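# Seat each pin in the depth-matched hole, red up

## Task

The block has three holes, each of a different depth. Place every pin upright with its red end on top, in the hole whose depth covers its whole yellow band while leaving its blue ring fully showing.

## Robot and tools

Robot: two arms, left_arm and right_arm. left_arm carries a left hand and right_arm a right hand; each hand has five fingers. A post stands fixed on the floor behind them. Loose objects can get a brief push from outside now and then. Nothing may leave the table or be set down off it.

Frames. Readings (end_effector_position in metres, end_effector_quat_wxyz) use the scene frame: origin at table-top height, midway between the nominal bases, +z up, +x out over the table, left_arm toward +y. Calibrated bases: left_arm (-0.037, +0.258, +0.041) m, quat_wxyz (+1.000, 0, 0, +0.003); right_arm (+0.022, -0.321, +0.046) m, quat_wxyz (+1.000, 0, 0, -0.010). Readings may be off by a few cm.

Hand point: fixed to the palm, 0.05 m in front of it and 0.15 m from the wrist mount along the fingers. Its +z runs along the straight fingers, +y out of the palm, +x across the palm away from the thumb on the right hand (toward the thumb on the left hand). Straight fingers end 0.06-0.07 m past the point along +z, their centre lines 0.06 m behind it along -y. A bracket on the little-finger side of the wrist reaches 0.10 m across and can strike things.

The 28-number row (every value in [-1, 1], always all 28 even if one arm moves): left_arm dx, dy, dz, rx, ry, rz; left hand thumb_turn, thumb_bend, index, middle, ring, little, force_limit, speed; then the same 14 for right_arm and its hand. dx..rz are offsets, not poses: counted from that arm's Hand target when the action or move begins, along that Hand target's own axes. 1.0 = 0.6 m or 180 degrees; rx, ry, rz form one rotation vector. Six zeros asks nothing new of an arm. Hand motors: -1 open, +1 closed (thumb_turn +1 puts the thumb opposite the fingers). force_limit maps -1..+1 to about 0..10 N at the fingertip (15 N for the two thumb motors). speed rises linearly to full at +0.48; close at -0.94 or lower for a gentle grip. No hand number means 'unchanged': to keep a hand as it is, resend the last eight numbers carried out for it (or, if none yet, its hand_measured six plus hand_force_limit and hand_speed). Sending the same closing numbers keeps a grip. To grip harder, raise force_limit and send a more-closed target than hand_measured; to loosen, send a more-open one.

Tools.
- execute_actions(actions, cameras): actions is a list of actions; each action is a table of up to 15 rows, one per 1/30 s step, every row offset from the start pose of that action (not from the previous row). A shorter table holds its last row to step 15. Images come only if actions is [] or cameras names them (["all"] for all).
- move(target, speed, blend, blocking, cameras): target is one 28-number row or a list of up to 15 rows, all offsets from the same starting Hand targets. Paths are straight, ignore obstacles, end together, and are cut at 10 s. speed in m/s, 0.002 to 4.3 (default 0.25), turns at twice that in rad/s; one number or one per target. blend in m rounds corners; 0 stops at each. blocking=false returns after about 0.5 s while motion continues. Result adds a move: line (done, off_target, moving, held, fault; limits=paced means clipped, limits=held means steps withheld).
- wait(seconds 0-3600): lets time pass, sends nothing new.
- stop(): brakes a running move.
- zoom_image(camera, region [x0,y0,x1,y1] pixels, at most 504x504): closer view of the latest image of cam_head_left, cam_head_right, cam_high, cam_left_wrist or cam_right_wrist.
- show_instructions(): shows the reference image pages.
- finished_scene(scene=1): ends the scene irreversibly; the goal must hold without the robot.

Results: Hand target is the last commanded pose after clipping (orientation limited to 40 degrees from measured per step); the next offsets start from it. Hand points often rest 1-3 cm (up to 5) short, mostly low, without any contact; send the missing distance as an offset. hand_measured, hand_stopped_by (moving, target, force, stalled, fault), hand_load_n list six values in motor order; a lost grip shows as hand_load_n near 0. Joint torques, velocities and motor temperatures also appear.

Avoid: dropping pins even a few mm, releasing moving parts, fast contact, pushing far past contact (a blocked arm keeps pressing until commanded back past its hand point), any touch between the two arms or hands, hitting the post or table hard, heavy finger loads, and long stretched holds that heat motors (at 100 °C an arm goes limp for 30-60 s). Keep the wrist away from the first joint's axis and paths away from an arm's own base, which can swing the elbow.

Each tool is called after "Call:" by a JSON object that holds its "op" and its "data".

Reference images:

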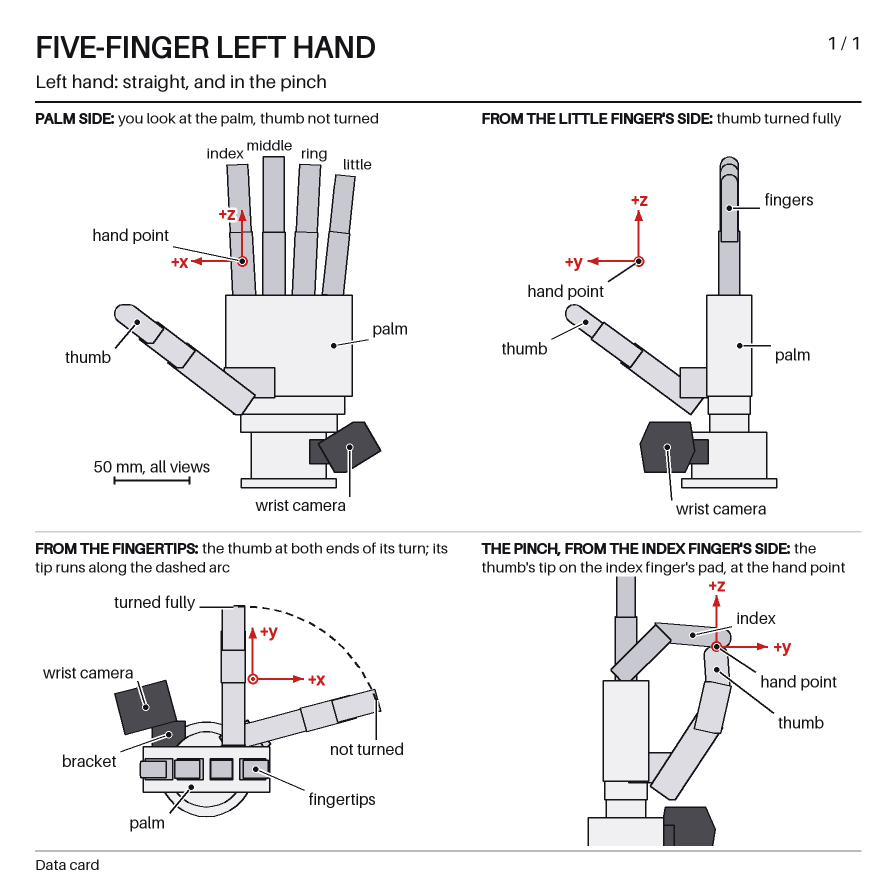

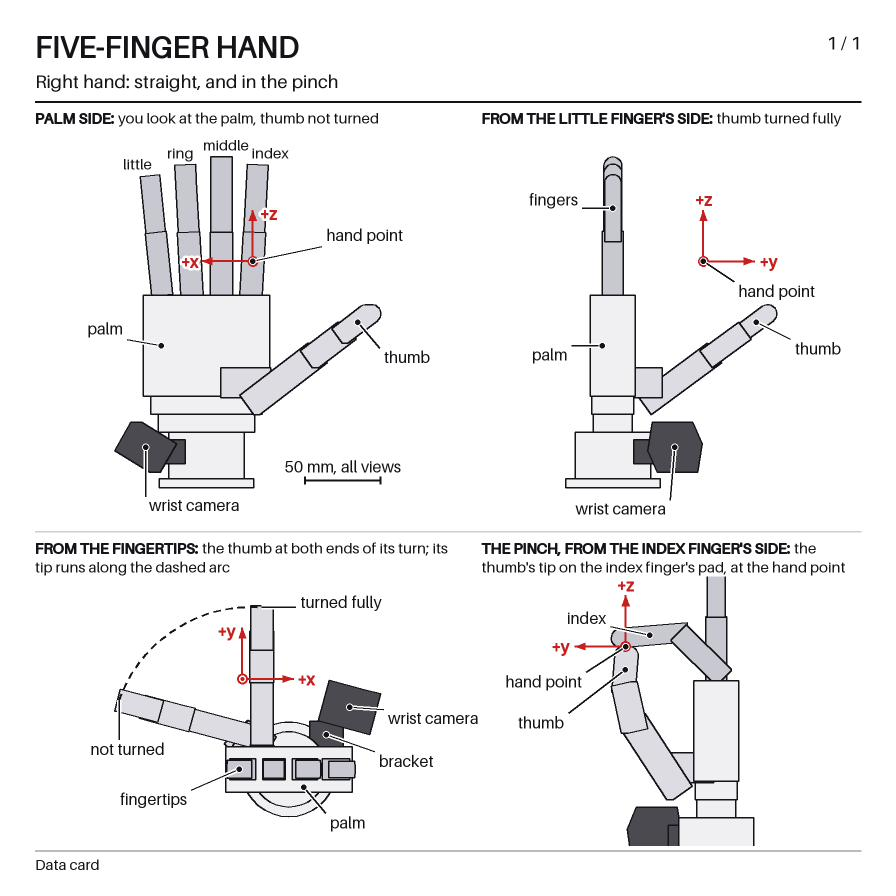

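## Session

Call:
{"op": "execute_actions", "data": {"actions": []}}

Scene clock: 0.00 s.
left_arm: end_effector_position=(+0.6798, -0.1425, +0.1539) hand_measured=(-1.000, -1.000, -1.000, -1.000, -1.000, -1.000) hand_load_n=(+0.0, +0.0, +0.0, +0.0, +0.0, +0.5) hand_stopped_by=(target, target, target, target, target, target) hand_force_limit=0.00 hand_speed=-0.80 end_effector_quat_wxyz=(+0.297, +0.090, +0.937, -0.158) | right_arm: end_effector_position=(+0.3936, -0.4316, +0.3311) hand_measured=(-1.000, -1.000, -1.000, -1.000, -1.000, -1.000) hand_load_n=(+0.0, +0.0, +0.0, +0.5, +0.0, +0.0) hand_stopped_by=(target, target, target, target, target, target) hand_force_limit=0.00 hand_speed=-0.80 end_effector_quat_wxyz=(+0.414, -0.111, +0.897, +0.106)
Joint positions: left_arm=[-0.566 2.232 2.142 -0.794 0.017 1.198] | right_arm=[-0.757 1.102 0.96 -0.968 -0.782 0.742]
Joint velocities: within noise
Joint torques (N m): no reading
Motor temperatures (°C): left_arm=[31 31 23 24 21 23] | right_arm=[24 27 23 27 27 25]
Heat: left arm: hottest waist 31 °C; right arm: hottest shoulder 27 °C.
Hand target: left_arm +0.6859, -0.1501, +0.1722; +0.314, +0.093, +0.930, -0.166 | right_arm +0.3977, -0.4374, +0.3482; +0.428, -0.116, +0.892, +0.091

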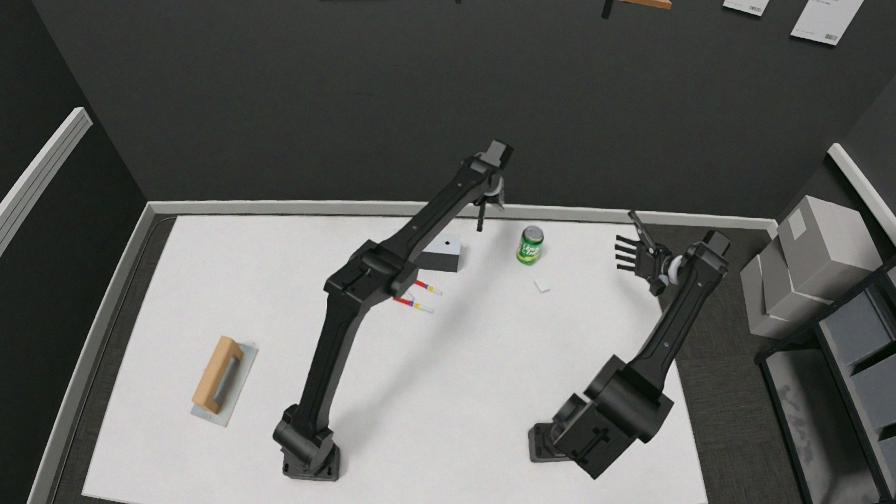

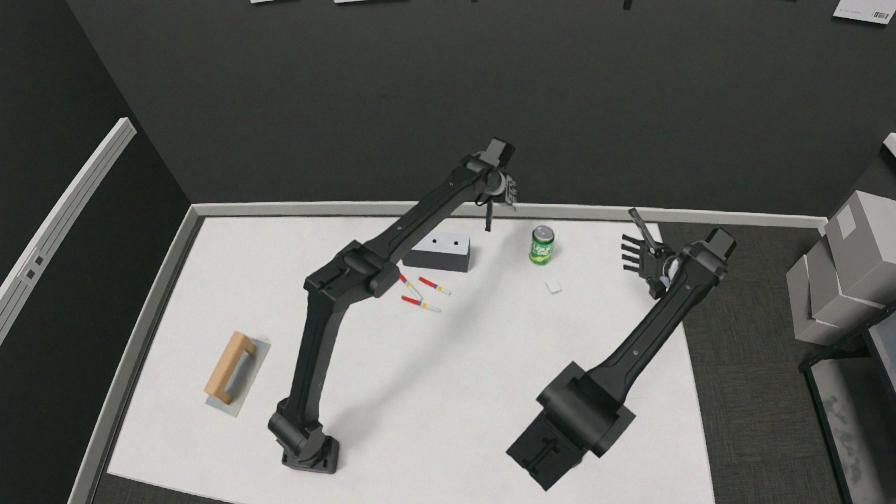

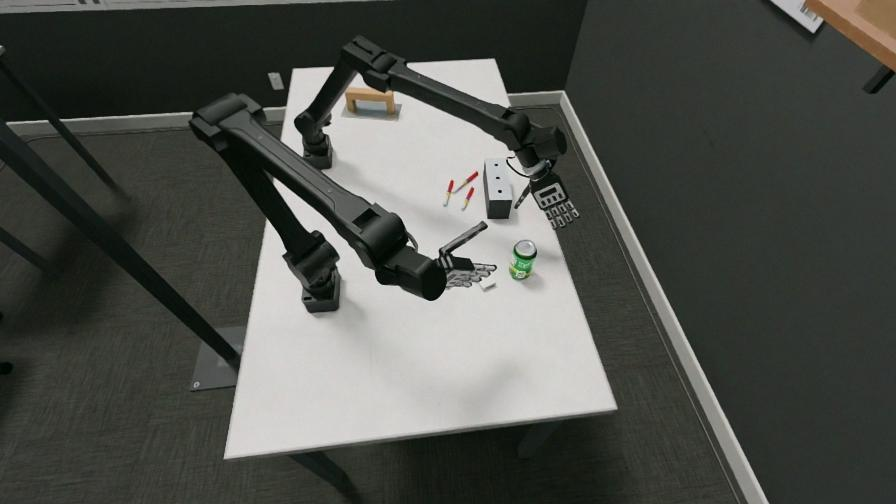

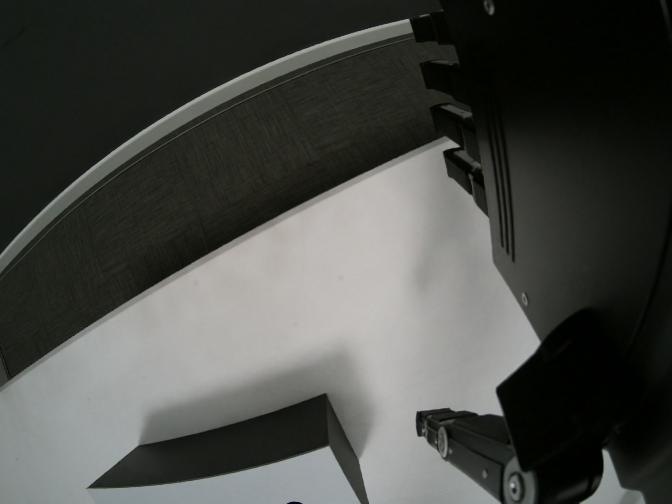

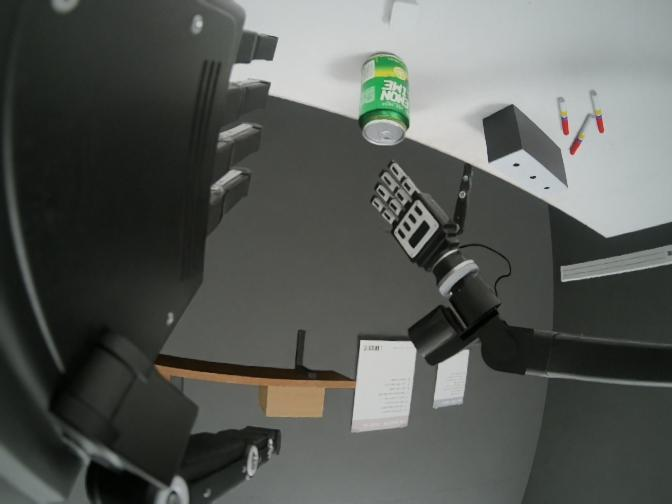

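Call:
{"op": "zoom_image", "data": {"camera": "cam_head_right", "region": [380, 200, 580, 330]}}

Call:
{"op": "zoom_image", "data": {"camera": "cam_high", "region": [420, 140, 580, 300]}}

Call:
{"op": "zoom_image", "data": {"camera": "cam_right_wrist", "region": [460, 60, 640, 220]}}

Scaled by 2.520 from the camera's image (finer frame: 1280x720).

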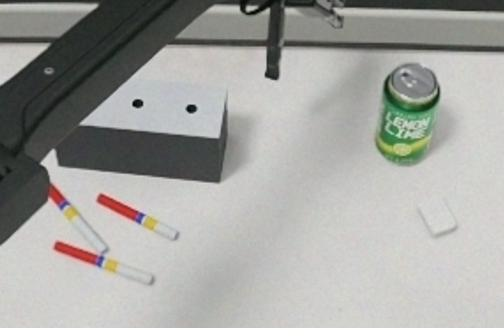

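Scaled by 3.150 from the camera's image (finer frame: 1280x720).

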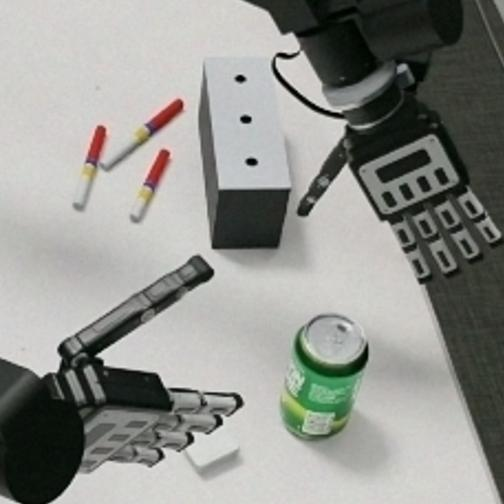

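Scaled by 2.800 from the camera's image (finer frame: 960x720).

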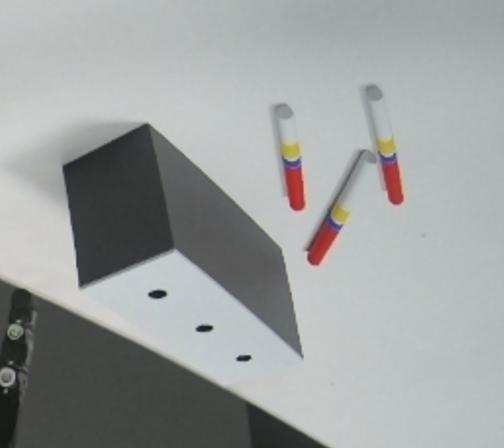

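Call:
{"op": "zoom_image", "data": {"camera": "cam_head_right", "region": [390, 260, 460, 320]}}

Call:
{"op": "zoom_image", "data": {"camera": "cam_high", "region": [435, 160, 515, 220]}}

Call:
{"op": "zoom_image", "data": {"camera": "cam_right_wrist", "region": [540, 80, 620, 160]}}

Scaled by 7.200 from the camera's image (finer frame: 1280x720).

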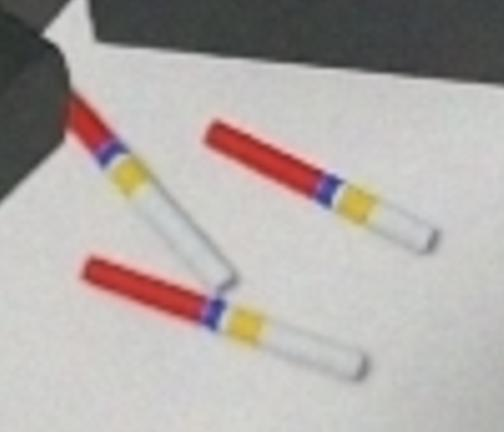

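Scaled by 6.300 from the camera's image (finer frame: 1280x720).

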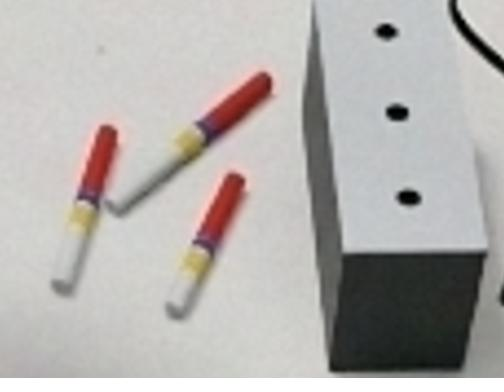

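Scaled by 6.300 from the camera's image (finer frame: 960x720).

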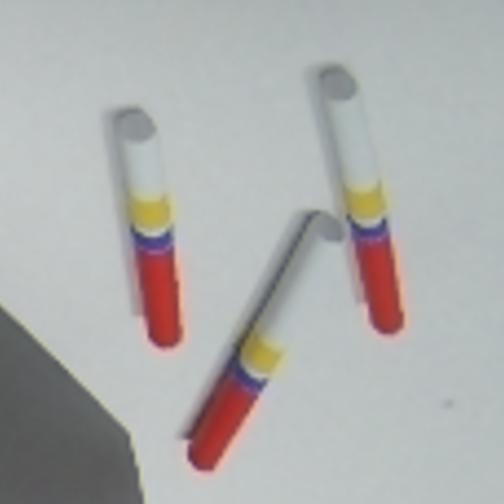

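Call:
{"op": "move", "data": {"target": [[-0.1537,-0.0626,-0.1868,0,0,0,-1,-1,-1,-1,-1,-1,0,-0.8,0,0,0,0,0,0,-1,-1,-1,-1,-1,-1,0,-0.8],[0.1915,0.2933,-0.5852,-0.0997,-0.0233,-0.4689,-1,-1,-1,-1,-1,-1,0,-0.8,0,0,0,0,0,0,-1,-1,-1,-1,-1,-1,0,-0.8]], "blend": [0.05,0], "speed": 0.2, "cameras": ["all"]}}

Scene clock: 24.80 s.
left_arm: end_effector_position=(+0.4538, +0.1481, +0.3130) hand_measured=(-1.000, -1.000, -1.000, -1.000, -1.000, -1.000) hand_load_n=(-0.5, -0.5, +0.0, +0.0, +0.0, +0.0) hand_stopped_by=(target, target, target, target, target, target) hand_force_limit=0.00 hand_speed=-0.80 end_effector_quat_wxyz=(+0.162, -0.596, +0.762, -0.196) | right_arm: end_effector_position=(+0.3936, -0.4316, +0.3311) hand_measured=(-1.000, -1.000, -1.000, -1.000, -1.000, -1.000) hand_load_n=(+0.0, +0.0, +0.0, +0.0, +0.0, +0.0) hand_stopped_by=(target, target, target, target, target, target) hand_force_limit=0.00 hand_speed=-0.80 end_effector_quat_wxyz=(+0.414, -0.111, +0.897, +0.106)
Joint positions: left_arm=[-0.162 1.45 1.506 -1.113 0.029 0.08] | right_arm=[-0.757 1.102 0.96 -0.968 -0.782 0.742]
Joint torques (N m): left_arm=[-0.91 -10.81 8.61 1.22 0.02 -0.12] | right_arm=[1.2 -4.42 10.24 0.8 -0.54 -0.03]
Motor temperatures (°C): left_arm=[31 35 28 24 21 23] | right_arm=[24 27 28 27 27 25]
Heat: left arm: hottest shoulder 35 °C; right arm: hottest elbow 28 °C.
Hand target: left_arm +0.4502, +0.1499, +0.3202; +0.162, -0.604, +0.754, -0.202 | right_arm +0.3977, -0.4374, +0.3482; +0.428, -0.116, +0.892, +0.091
Off the commanded pose: left_arm 0.008 m, 2 deg | right_arm 0.019 m, 3 deg.
move: done
cam_left_wrist: T_world_to_cam=[[0.73549, -0.51153, 0.4443, -0.39137], [-0.66075, -0.68658, 0.30333, 0.30405], [0.14988, -0.51667, -0.84296, 0.3897]] pos_world=[0.43033, 0.2099, 0.41016]

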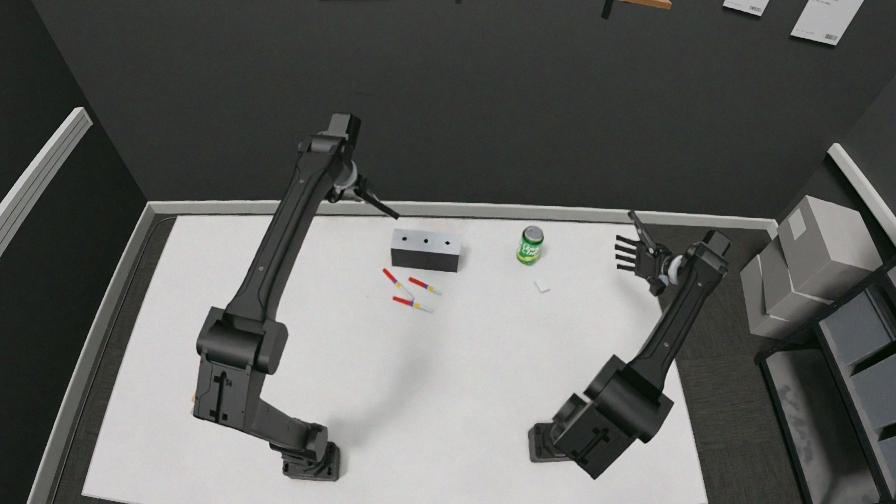

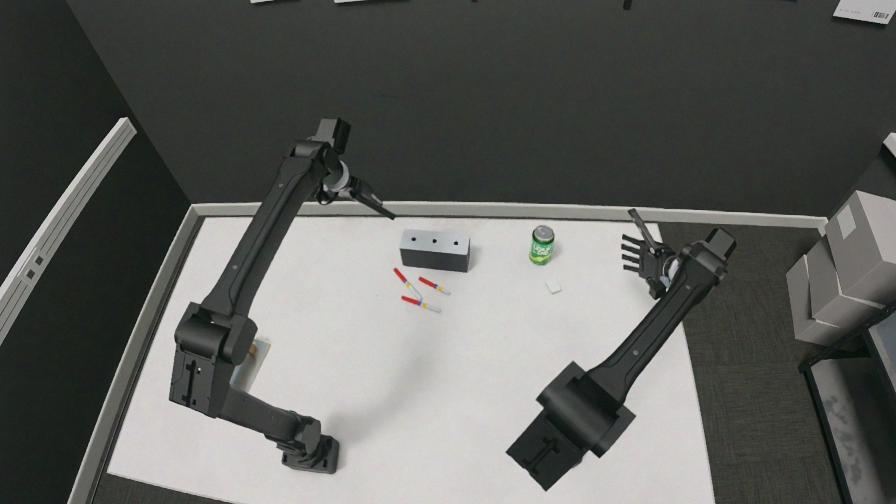

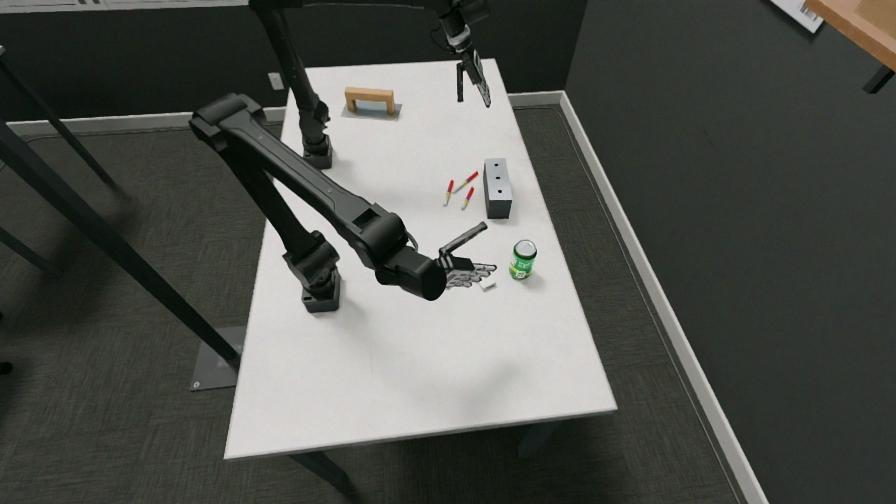

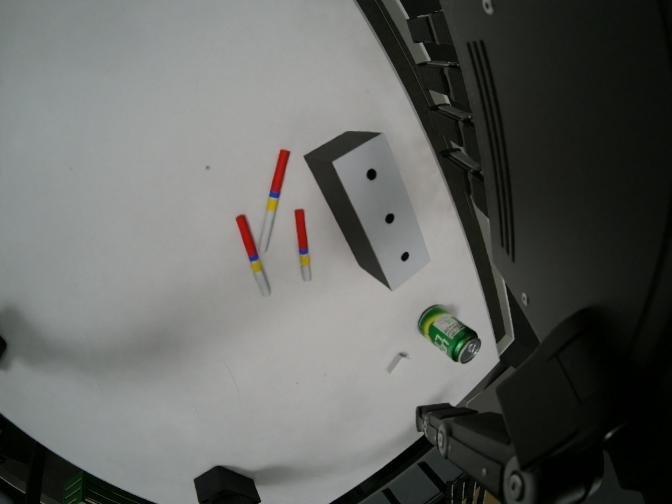

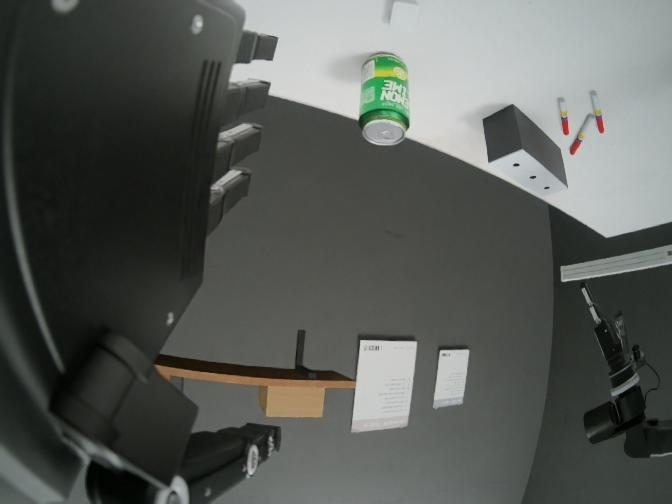

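Call:
{"op": "zoom_image", "data": {"camera": "cam_left_wrist", "region": [220, 130, 440, 310]}}

Call:
{"op": "zoom_image", "data": {"camera": "cam_left_wrist", "region": [225, 140, 325, 300]}}

Call:
{"op": "zoom_image", "data": {"camera": "cam_head_right", "region": [380, 220, 480, 320]}}

Call:
{"op": "zoom_image", "data": {"camera": "cam_head_left", "region": [370, 220, 470, 320]}}

Scaled by 2.291 from the camera's image (finer frame: 960x720).

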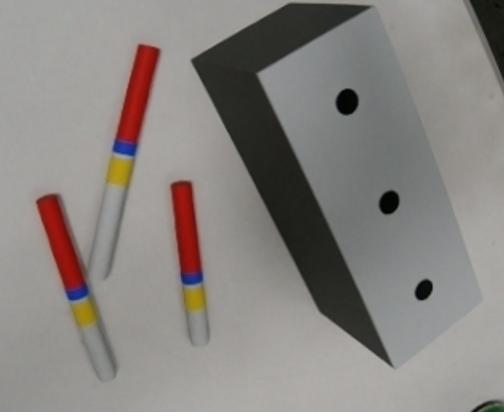

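Scaled by 3.150 from the camera's image (finer frame: 960x720).

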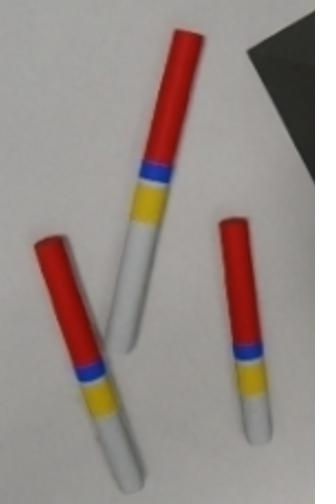

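Scaled by 5.040 from the camera's image (finer frame: 1280x720).

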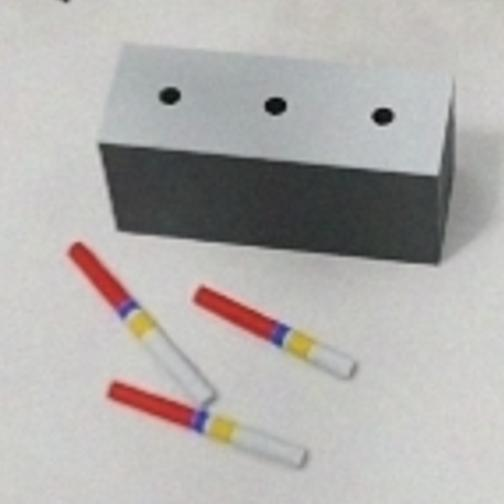

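Scaled by 5.040 from the camera's image (finer frame: 1280x720).

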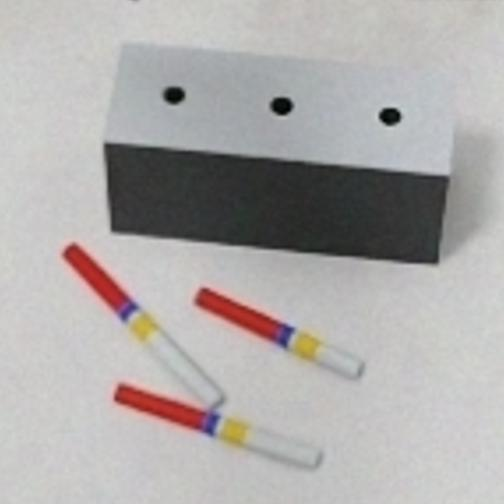

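Call:
{"op": "zoom_image", "data": {"camera": "cam_left_wrist", "region": [350, 155, 430, 275]}}

Call:
{"op": "zoom_image", "data": {"camera": "cam_left_wrist", "region": [280, 195, 330, 290]}}

Scaled by 4.200 from the camera's image (finer frame: 960x720).

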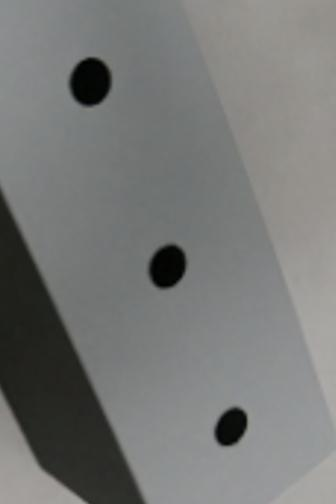

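Scaled by 5.305 from the camera's image (finer frame: 960x720).

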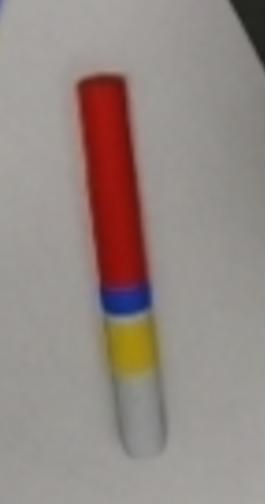

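Call:
{"op": "move", "data": {"target": [0,0,0,0,0,0,1,-0.2,0,0,1,1,-0.6,0,0,0,0,0,0,0,-1,-1,-1,-1,-1,-1,0,-0.8], "cameras": ["cam_left_wrist"]}}

Scene clock: 34.03 s.
left_arm: end_effector_position=(+0.4540, +0.1484, +0.3131) hand_measured=(+1.000, -0.200, +0.000, +0.000, +1.000, +1.000) hand_load_n=(+0.0, +0.0, +0.0, +0.0, +0.0, +0.0) hand_stopped_by=(target, target, target, target, target, target) hand_force_limit=-0.60 hand_speed=0.00 end_effector_quat_wxyz=(+0.162, -0.599, +0.759, -0.196) | right_arm: end_effector_position=(+0.3936, -0.4316, +0.3311) hand_measured=(-1.000, -1.000, -1.000, -1.000, -1.000, -1.000) hand_load_n=(+0.0, +0.0, +0.0, +0.0, +0.0, +0.0) hand_stopped_by=(target, target, target, target, target, target) hand_force_limit=0.00 hand_speed=-0.80 end_effector_quat_wxyz=(+0.414, -0.111, +0.897, +0.106)
Joint positions: left_arm=[-0.161 1.45 1.506 -1.113 0.029 0.074] | right_arm=[-0.757 1.102 0.96 -0.968 -0.782 0.742]
Joint torques (N m): left_arm=[-1.26 -11.81 8.55 1.24 0.01 -0.07] | right_arm=[1.08 -4.31 10.25 0.84 -0.53 -0.04]
Heat: left arm: hottest shoulder 35 °C; right arm: hottest elbow 30 °C.
Hand target: left_arm +0.4502, +0.1499, +0.3202; +0.162, -0.604, +0.754, -0.202 | right_arm +0.3977, -0.4374, +0.3482; +0.428, -0.116, +0.892, +0.091
Off the commanded pose: left_arm 0.008 m, 1 deg | right_arm 0.019 m, 3 deg.
move: done
cam_left_wrist: T_world_to_cam=[[0.73929, -0.50508, 0.44536, -0.39443], [-0.65578, -0.69026, 0.30577, 0.30198], [0.15298, -0.51811, -0.84152, 0.38826]] pos_world=[0.43023, 0.21039, 0.41006]

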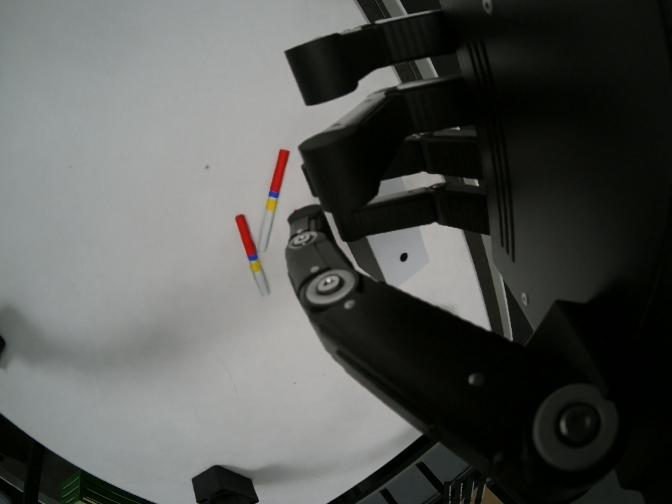

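Call:
{"op": "move", "data": {"target": [0,0,0,0,0,0,1,-0.2,0,0,-1,-1,-0.6,0.3,0,0,0,0,0,0,-1,-1,-1,-1,-1,-1,0,-0.8], "cameras": ["cam_left_wrist"]}}

Call:
{"op": "zoom_image", "data": {"camera": "cam_left_wrist", "region": [230, 120, 490, 340]}}

Scene clock: 36.50 s.
left_arm: end_effector_position=(+0.4541, +0.1483, +0.3131) hand_measured=(+1.000, -0.200, +0.000, +0.000, -1.000, -1.000) hand_load_n=(+0.0, +0.0, +0.0, +0.0, +0.0, +0.0) hand_stopped_by=(target, target, target, target, target, target) hand_force_limit=-0.60 hand_speed=0.30 end_effector_quat_wxyz=(+0.162, -0.599, +0.759, -0.196) | right_arm: end_effector_position=(+0.3936, -0.4316, +0.3311) hand_measured=(-1.000, -1.000, -1.000, -1.000, -1.000, -1.000) hand_load_n=(+0.0, +0.0, +0.0, +0.0, +0.0, +0.0) hand_stopped_by=(target, target, target, target, target, target) hand_force_limit=0.00 hand_speed=-0.80 end_effector_quat_wxyz=(+0.414, -0.111, +0.897, +0.106)
Joint positions: left_arm=[-0.161 1.45 1.506 -1.113 0.029 0.072] | right_arm=[-0.757 1.102 0.96 -0.968 -0.782 0.742]
Joint torques (N m): left_arm=[-0.91 -10.87 8.54 1.37 -0.01 -0.05] | right_arm=[0.97 -4.37 10.29 0.83 -0.53 -0.04]
Heat: left arm: hottest shoulder 35 °C; right arm: hottest elbow 30 °C.
Hand target: left_arm +0.4502, +0.1499, +0.3202; +0.162, -0.604, +0.754, -0.202 | right_arm +0.3977, -0.4374, +0.3482; +0.428, -0.116, +0.892, +0.091
Off the commanded pose: left_arm 0.008 m, 1 deg | right_arm 0.019 m, 3 deg.
move: done
cam_left_wrist: T_world_to_cam=[[0.74003, -0.50379, 0.44558, -0.39504], [-0.65482, -0.69089, 0.30641, 0.30137], [0.15349, -0.51853, -0.84117, 0.388]] pos_world=[0.43013, 0.21038, 0.41006]

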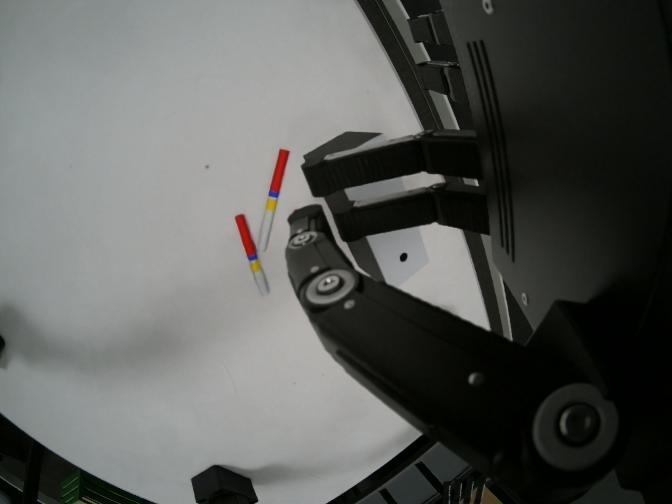

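Scaled by 1.938 from the camera's image (finer frame: 960x720).

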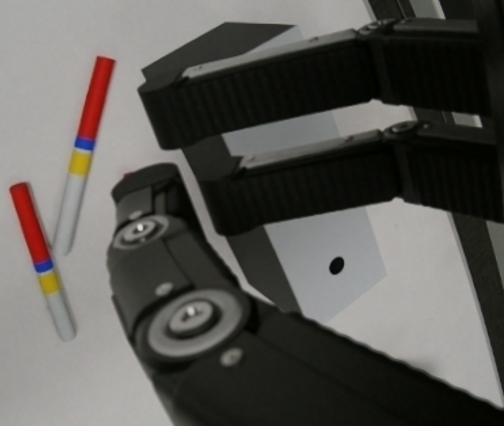

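Call:
{"op": "move", "data": {"target": [0,0,0,0,0,0,1,-0.2,0,0,-1,-1,-0.6,0.3,0.1352,0.2888,0.2043,-0.1405,0.1527,-0.0884,-1,-1,-1,-1,-1,-1,0,-0.8], "cameras": ["cam_right_wrist","cam_head_right"], "speed": 0.15}}

Scene clock: 42.87 s.
left_arm: end_effector_position=(+0.4541, +0.1483, +0.3131) hand_measured=(+1.000, -0.200, +0.000, +0.000, -1.000, -1.000) hand_load_n=(+0.0, +0.0, +0.0, +0.0, +0.0, +0.0) hand_stopped_by=(target, target, target, target, target, target) hand_force_limit=-0.60 hand_speed=0.30 end_effector_quat_wxyz=(+0.162, -0.599, +0.759, -0.196) | right_arm: end_effector_position=(+0.3855, -0.2481, +0.2133) hand_measured=(-1.000, -1.000, -1.000, -1.000, -1.000, -1.000) hand_load_n=(+0.0, +0.0, +0.0, +0.0, +0.0, +0.0) hand_stopped_by=(target, target, target, target, target, target) hand_force_limit=0.00 hand_speed=-0.80 end_effector_quat_wxyz=(+0.173, -0.340, +0.903, +0.197)
Joint positions: left_arm=[-0.161 1.45 1.506 -1.113 0.029 0.072] | right_arm=[-0.199 1.319 0.96 -1.13 -0.524 0.654]
Joint torques (N m): left_arm=[-0.97 -11.75 8.36 1.32 0 -0.08] | right_arm=[1.2 -5.6 8.28 -0.08 -0.24 -0.15]
Heat: left arm: hottest shoulder 34 °C; right arm: hottest elbow 30 °C.
Hand target: left_arm +0.4502, +0.1499, +0.3202; +0.162, -0.604, +0.754, -0.202 | right_arm +0.3901, -0.2501, +0.2197; +0.179, -0.344, +0.902, +0.192
Off the commanded pose: left_arm 0.008 m, 1 deg | right_arm 0.008 m, 1 deg.
move: done
cam_right_wrist: T_world_to_cam=[[-0.84228, 0.53545, 0.06208, 0.449], [0.32759, 0.41703, 0.84781, -0.20145], [0.42807, 0.73443, -0.52666, 0.24822]] pos_world=[0.33793, -0.33871, 0.27364]
Images, in order (width x height): cam_head_right 896x504, cam_right_wrist 672x504.

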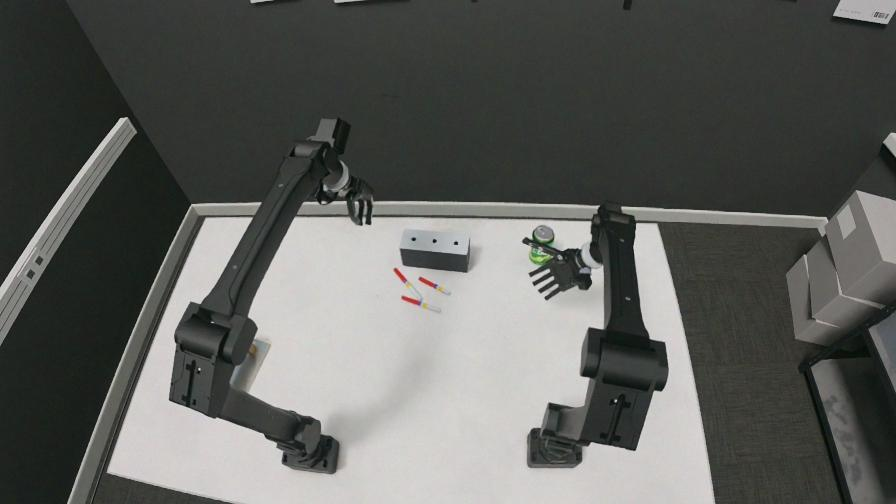

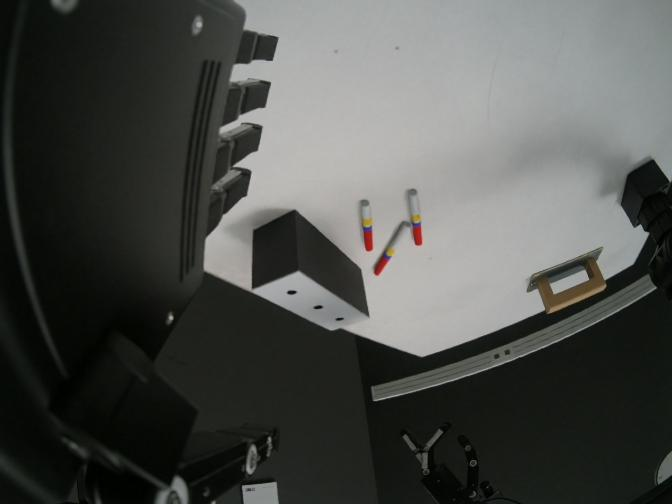

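Call:
{"op": "move", "data": {"target": [0.2115,0.087,0.3352,0.2204,0.0764,0.0641,1,-1,-1,-1,-1,-1,-0.6,0.3,0,0,0,0,0,0,-1,-1,-1,-1,-1,-1,0,-0.8], "cameras": ["all"], "speed": 0.12}}

Scene clock: 51.77 s.
left_arm: end_effector_position=(+0.4780, +0.0263, +0.1177) hand_measured=(+1.000, -1.000, -1.000, -1.000, -1.000, -1.000) hand_load_n=(+0.0, +0.0, +0.0, +0.0, +0.0, +0.0) hand_stopped_by=(target, target, target, target, target, target) hand_force_limit=-0.60 hand_speed=0.30 end_effector_quat_wxyz=(+0.289, -0.418, +0.711, -0.486) | right_arm: end_effector_position=(+0.3855, -0.2481, +0.2133) hand_measured=(-1.000, -1.000, -1.000, -1.000, -1.000, -1.000) hand_load_n=(+0.0, +0.0, +0.0, +0.0, +0.0, +0.0) hand_stopped_by=(target, target, target, target, target, target) hand_force_limit=0.00 hand_speed=-0.80 end_effector_quat_wxyz=(+0.173, -0.340, +0.903, +0.197)
Joint positions: left_arm=[-0.322 1.549 0.726 0.448 0.175 0.072] | right_arm=[-0.199 1.319 0.96 -1.13 -0.524 0.654]
Joint torques (N m): left_arm=[-3.08 -8.94 6.69 3.63 0.02 -0.01] | right_arm=[1.32 -5.66 8.23 -0.13 -0.25 -0.13]
Heat: left arm: hottest shoulder 34 °C; right arm: hottest elbow 31 °C.
Hand target: left_arm +0.4767, +0.0142, +0.1198; +0.286, -0.409, +0.710, -0.497 | right_arm +0.3901, -0.2501, +0.2197; +0.179, -0.344, +0.902, +0.192
Off the commanded pose: left_arm 0.012 m, 2 deg | right_arm 0.008 m, 1 deg.
move: off_target (left_arm)
cam_left_wrist: T_world_to_cam=[[0.16153, -0.45396, 0.87626, -0.16265], [-0.89474, -0.44198, -0.06403, 0.44435], [0.41635, -0.77368, -0.47757, -0.00514]] pos_world=[0.42599, 0.11858, 0.16852]
cam_right_wrist: T_world_to_cam=[[-0.84228, 0.53545, 0.06208, 0.449], [0.32759, 0.41703, 0.84781, -0.20145], [0.42807, 0.73443, -0.52666, 0.24822]] pos_world=[0.33793, -0.33871, 0.27364]

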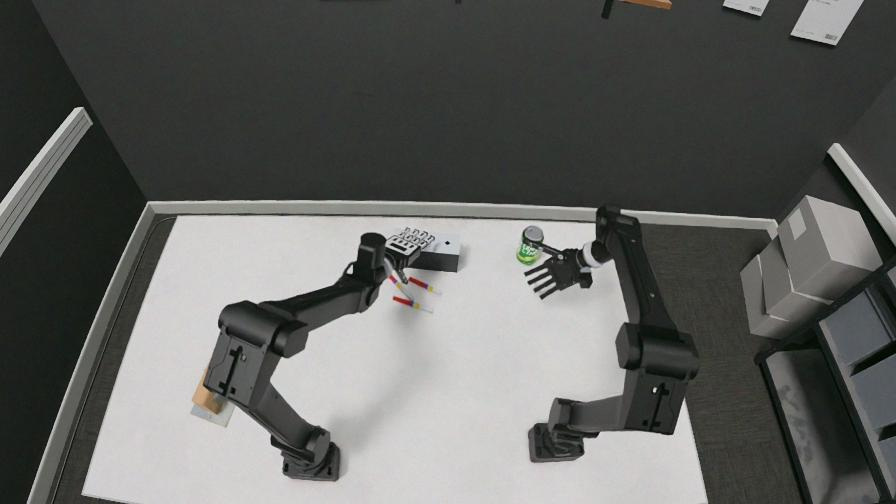

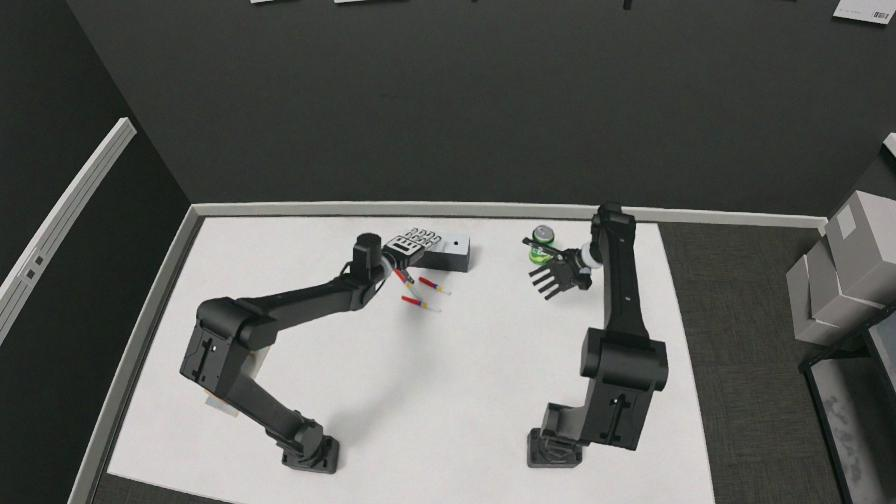

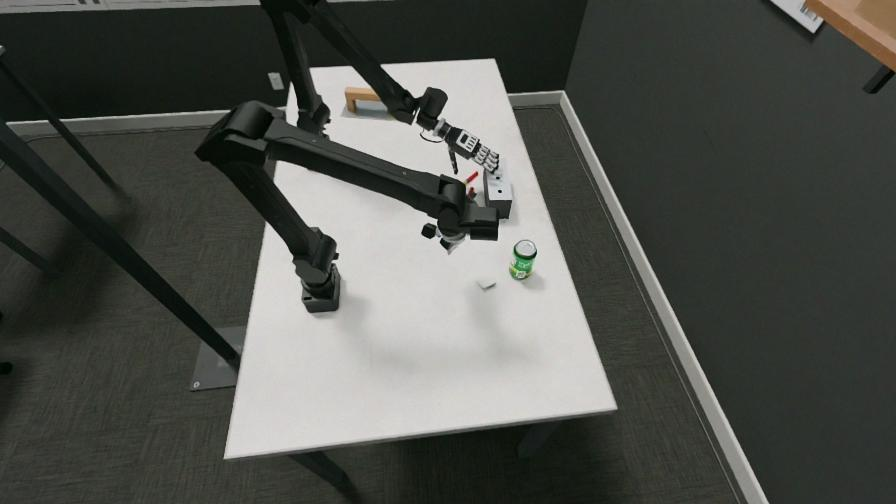

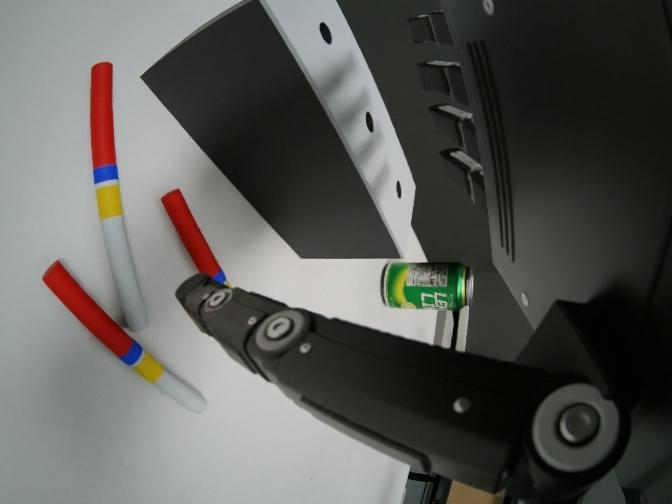

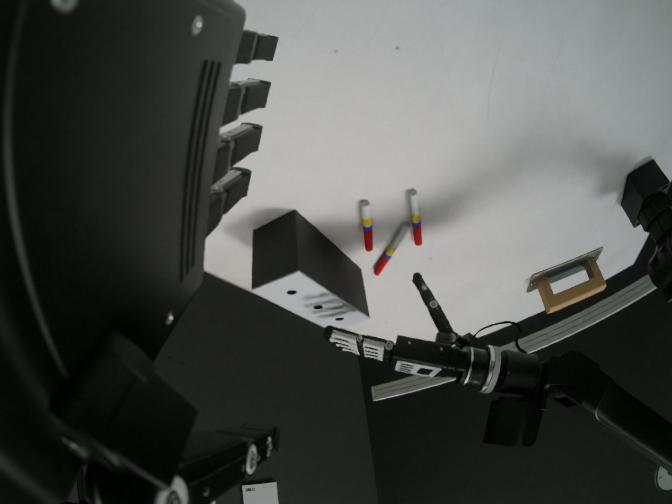

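Call:
{"op": "move", "data": {"target": [-0.0068,0.094,0.058,0,-0.0136,-0.0049,1,-0.2,-0.16,-0.16,-0.16,-0.16,-0.6,0.3,0,0,0,0,0,0,-1,-1,-1,-1,-1,-1,0,-0.8], "cameras": ["cam_left_wrist","cam_right_wrist","cam_head_right"], "speed": 0.08}}

Scene clock: 57.77 s.
left_arm: end_effector_position=(+0.4994, +0.0232, +0.1010) hand_measured=(+1.000, -0.200, -0.160, -0.160, -0.158, -0.160) hand_load_n=(+0.0, +0.0, +0.0, +0.0, -9.0, +1.5) hand_stopped_by=(target, target, target, target, target, target) hand_force_limit=-0.60 hand_speed=0.30 end_effector_quat_wxyz=(+0.333, -0.406, +0.681, -0.509) | right_arm: end_effector_position=(+0.3855, -0.2481, +0.2133) hand_measured=(-1.000, -1.000, -1.000, -1.000, -1.000, -1.000) hand_load_n=(+0.0, +0.0, +0.0, +0.0, +0.0, +0.0) hand_stopped_by=(target, target, target, target, target, target) hand_force_limit=0.00 hand_speed=-0.80 end_effector_quat_wxyz=(+0.173, -0.340, +0.903, +0.197)
Joint positions: left_arm=[-0.333 1.663 0.708 0.691 0.123 0.075] | right_arm=[-0.199 1.319 0.96 -1.13 -0.524 0.654]
Joint torques (N m): left_arm=[-3.08 -4.19 6.02 1.77 -0.12 -0.18] | right_arm=[1.32 -5.71 8.25 -0.12 -0.23 -0.16]
Heat: left arm: hottest shoulder 34 °C; right arm: hottest elbow 31 °C.
Hand target: left_arm +0.4904, +0.0111, +0.0549; +0.298, -0.425, +0.701, -0.490 | right_arm +0.3901, -0.2501, +0.2197; +0.179, -0.344, +0.902, +0.192
Off the commanded pose: left_arm 0.049 m, 6 deg | right_arm 0.008 m, 1 deg.
move: off_target (left_arm)
cam_left_wrist: T_world_to_cam=[[0.07959, -0.43457, 0.89711, -0.11452], [-0.86513, -0.47718, -0.1544, 0.45621], [0.49518, -0.76384, -0.41394, -0.07046]] pos_world=[0.43869, 0.11411, 0.144]
cam_right_wrist: T_world_to_cam=[[-0.84228, 0.53545, 0.06208, 0.449], [0.32759, 0.41703, 0.84781, -0.20145], [0.42807, 0.73443, -0.52666, 0.24822]] pos_world=[0.33793, -0.33871, 0.27364]
Images, in order (width x height): cam_head_right 896x504, cam_left_wrist 672x504, cam_right_wrist 672x504.

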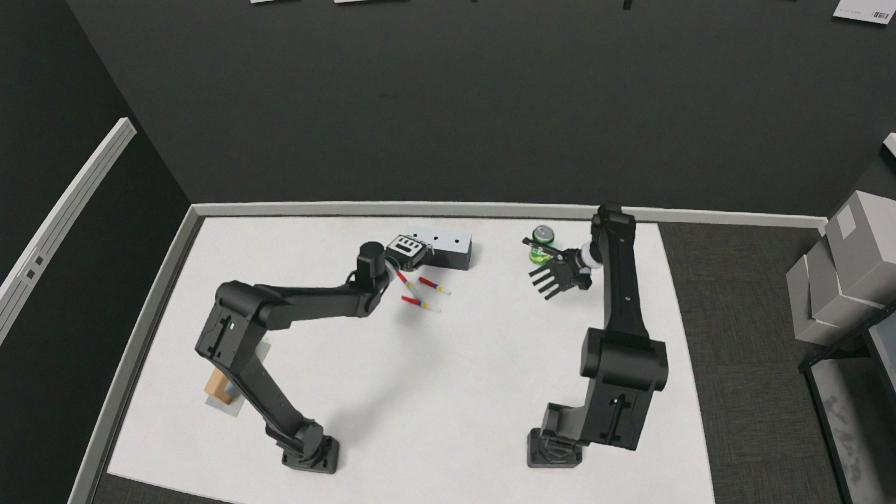

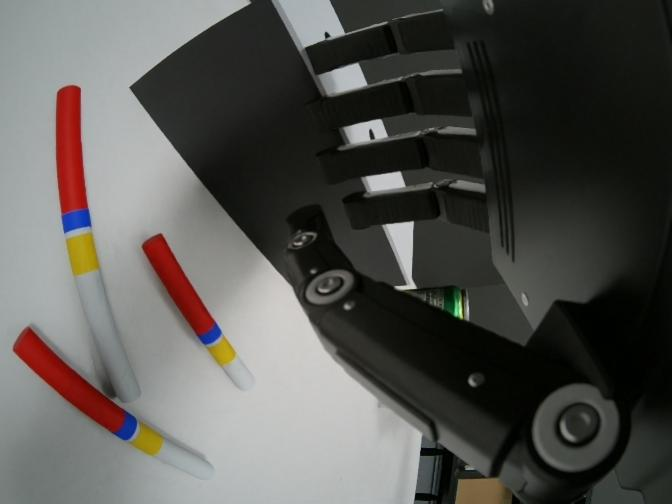

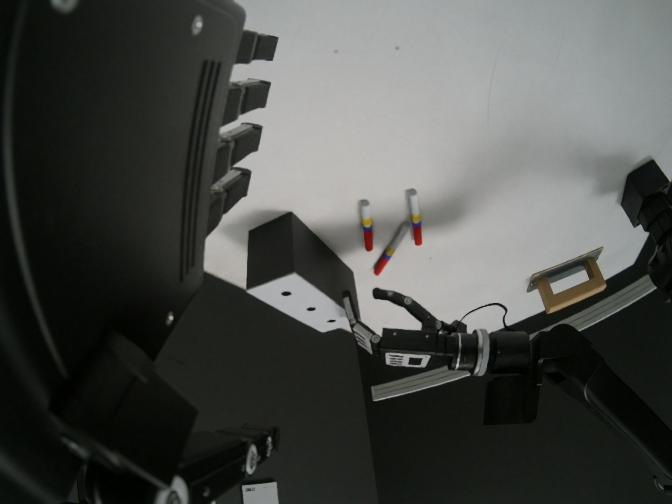

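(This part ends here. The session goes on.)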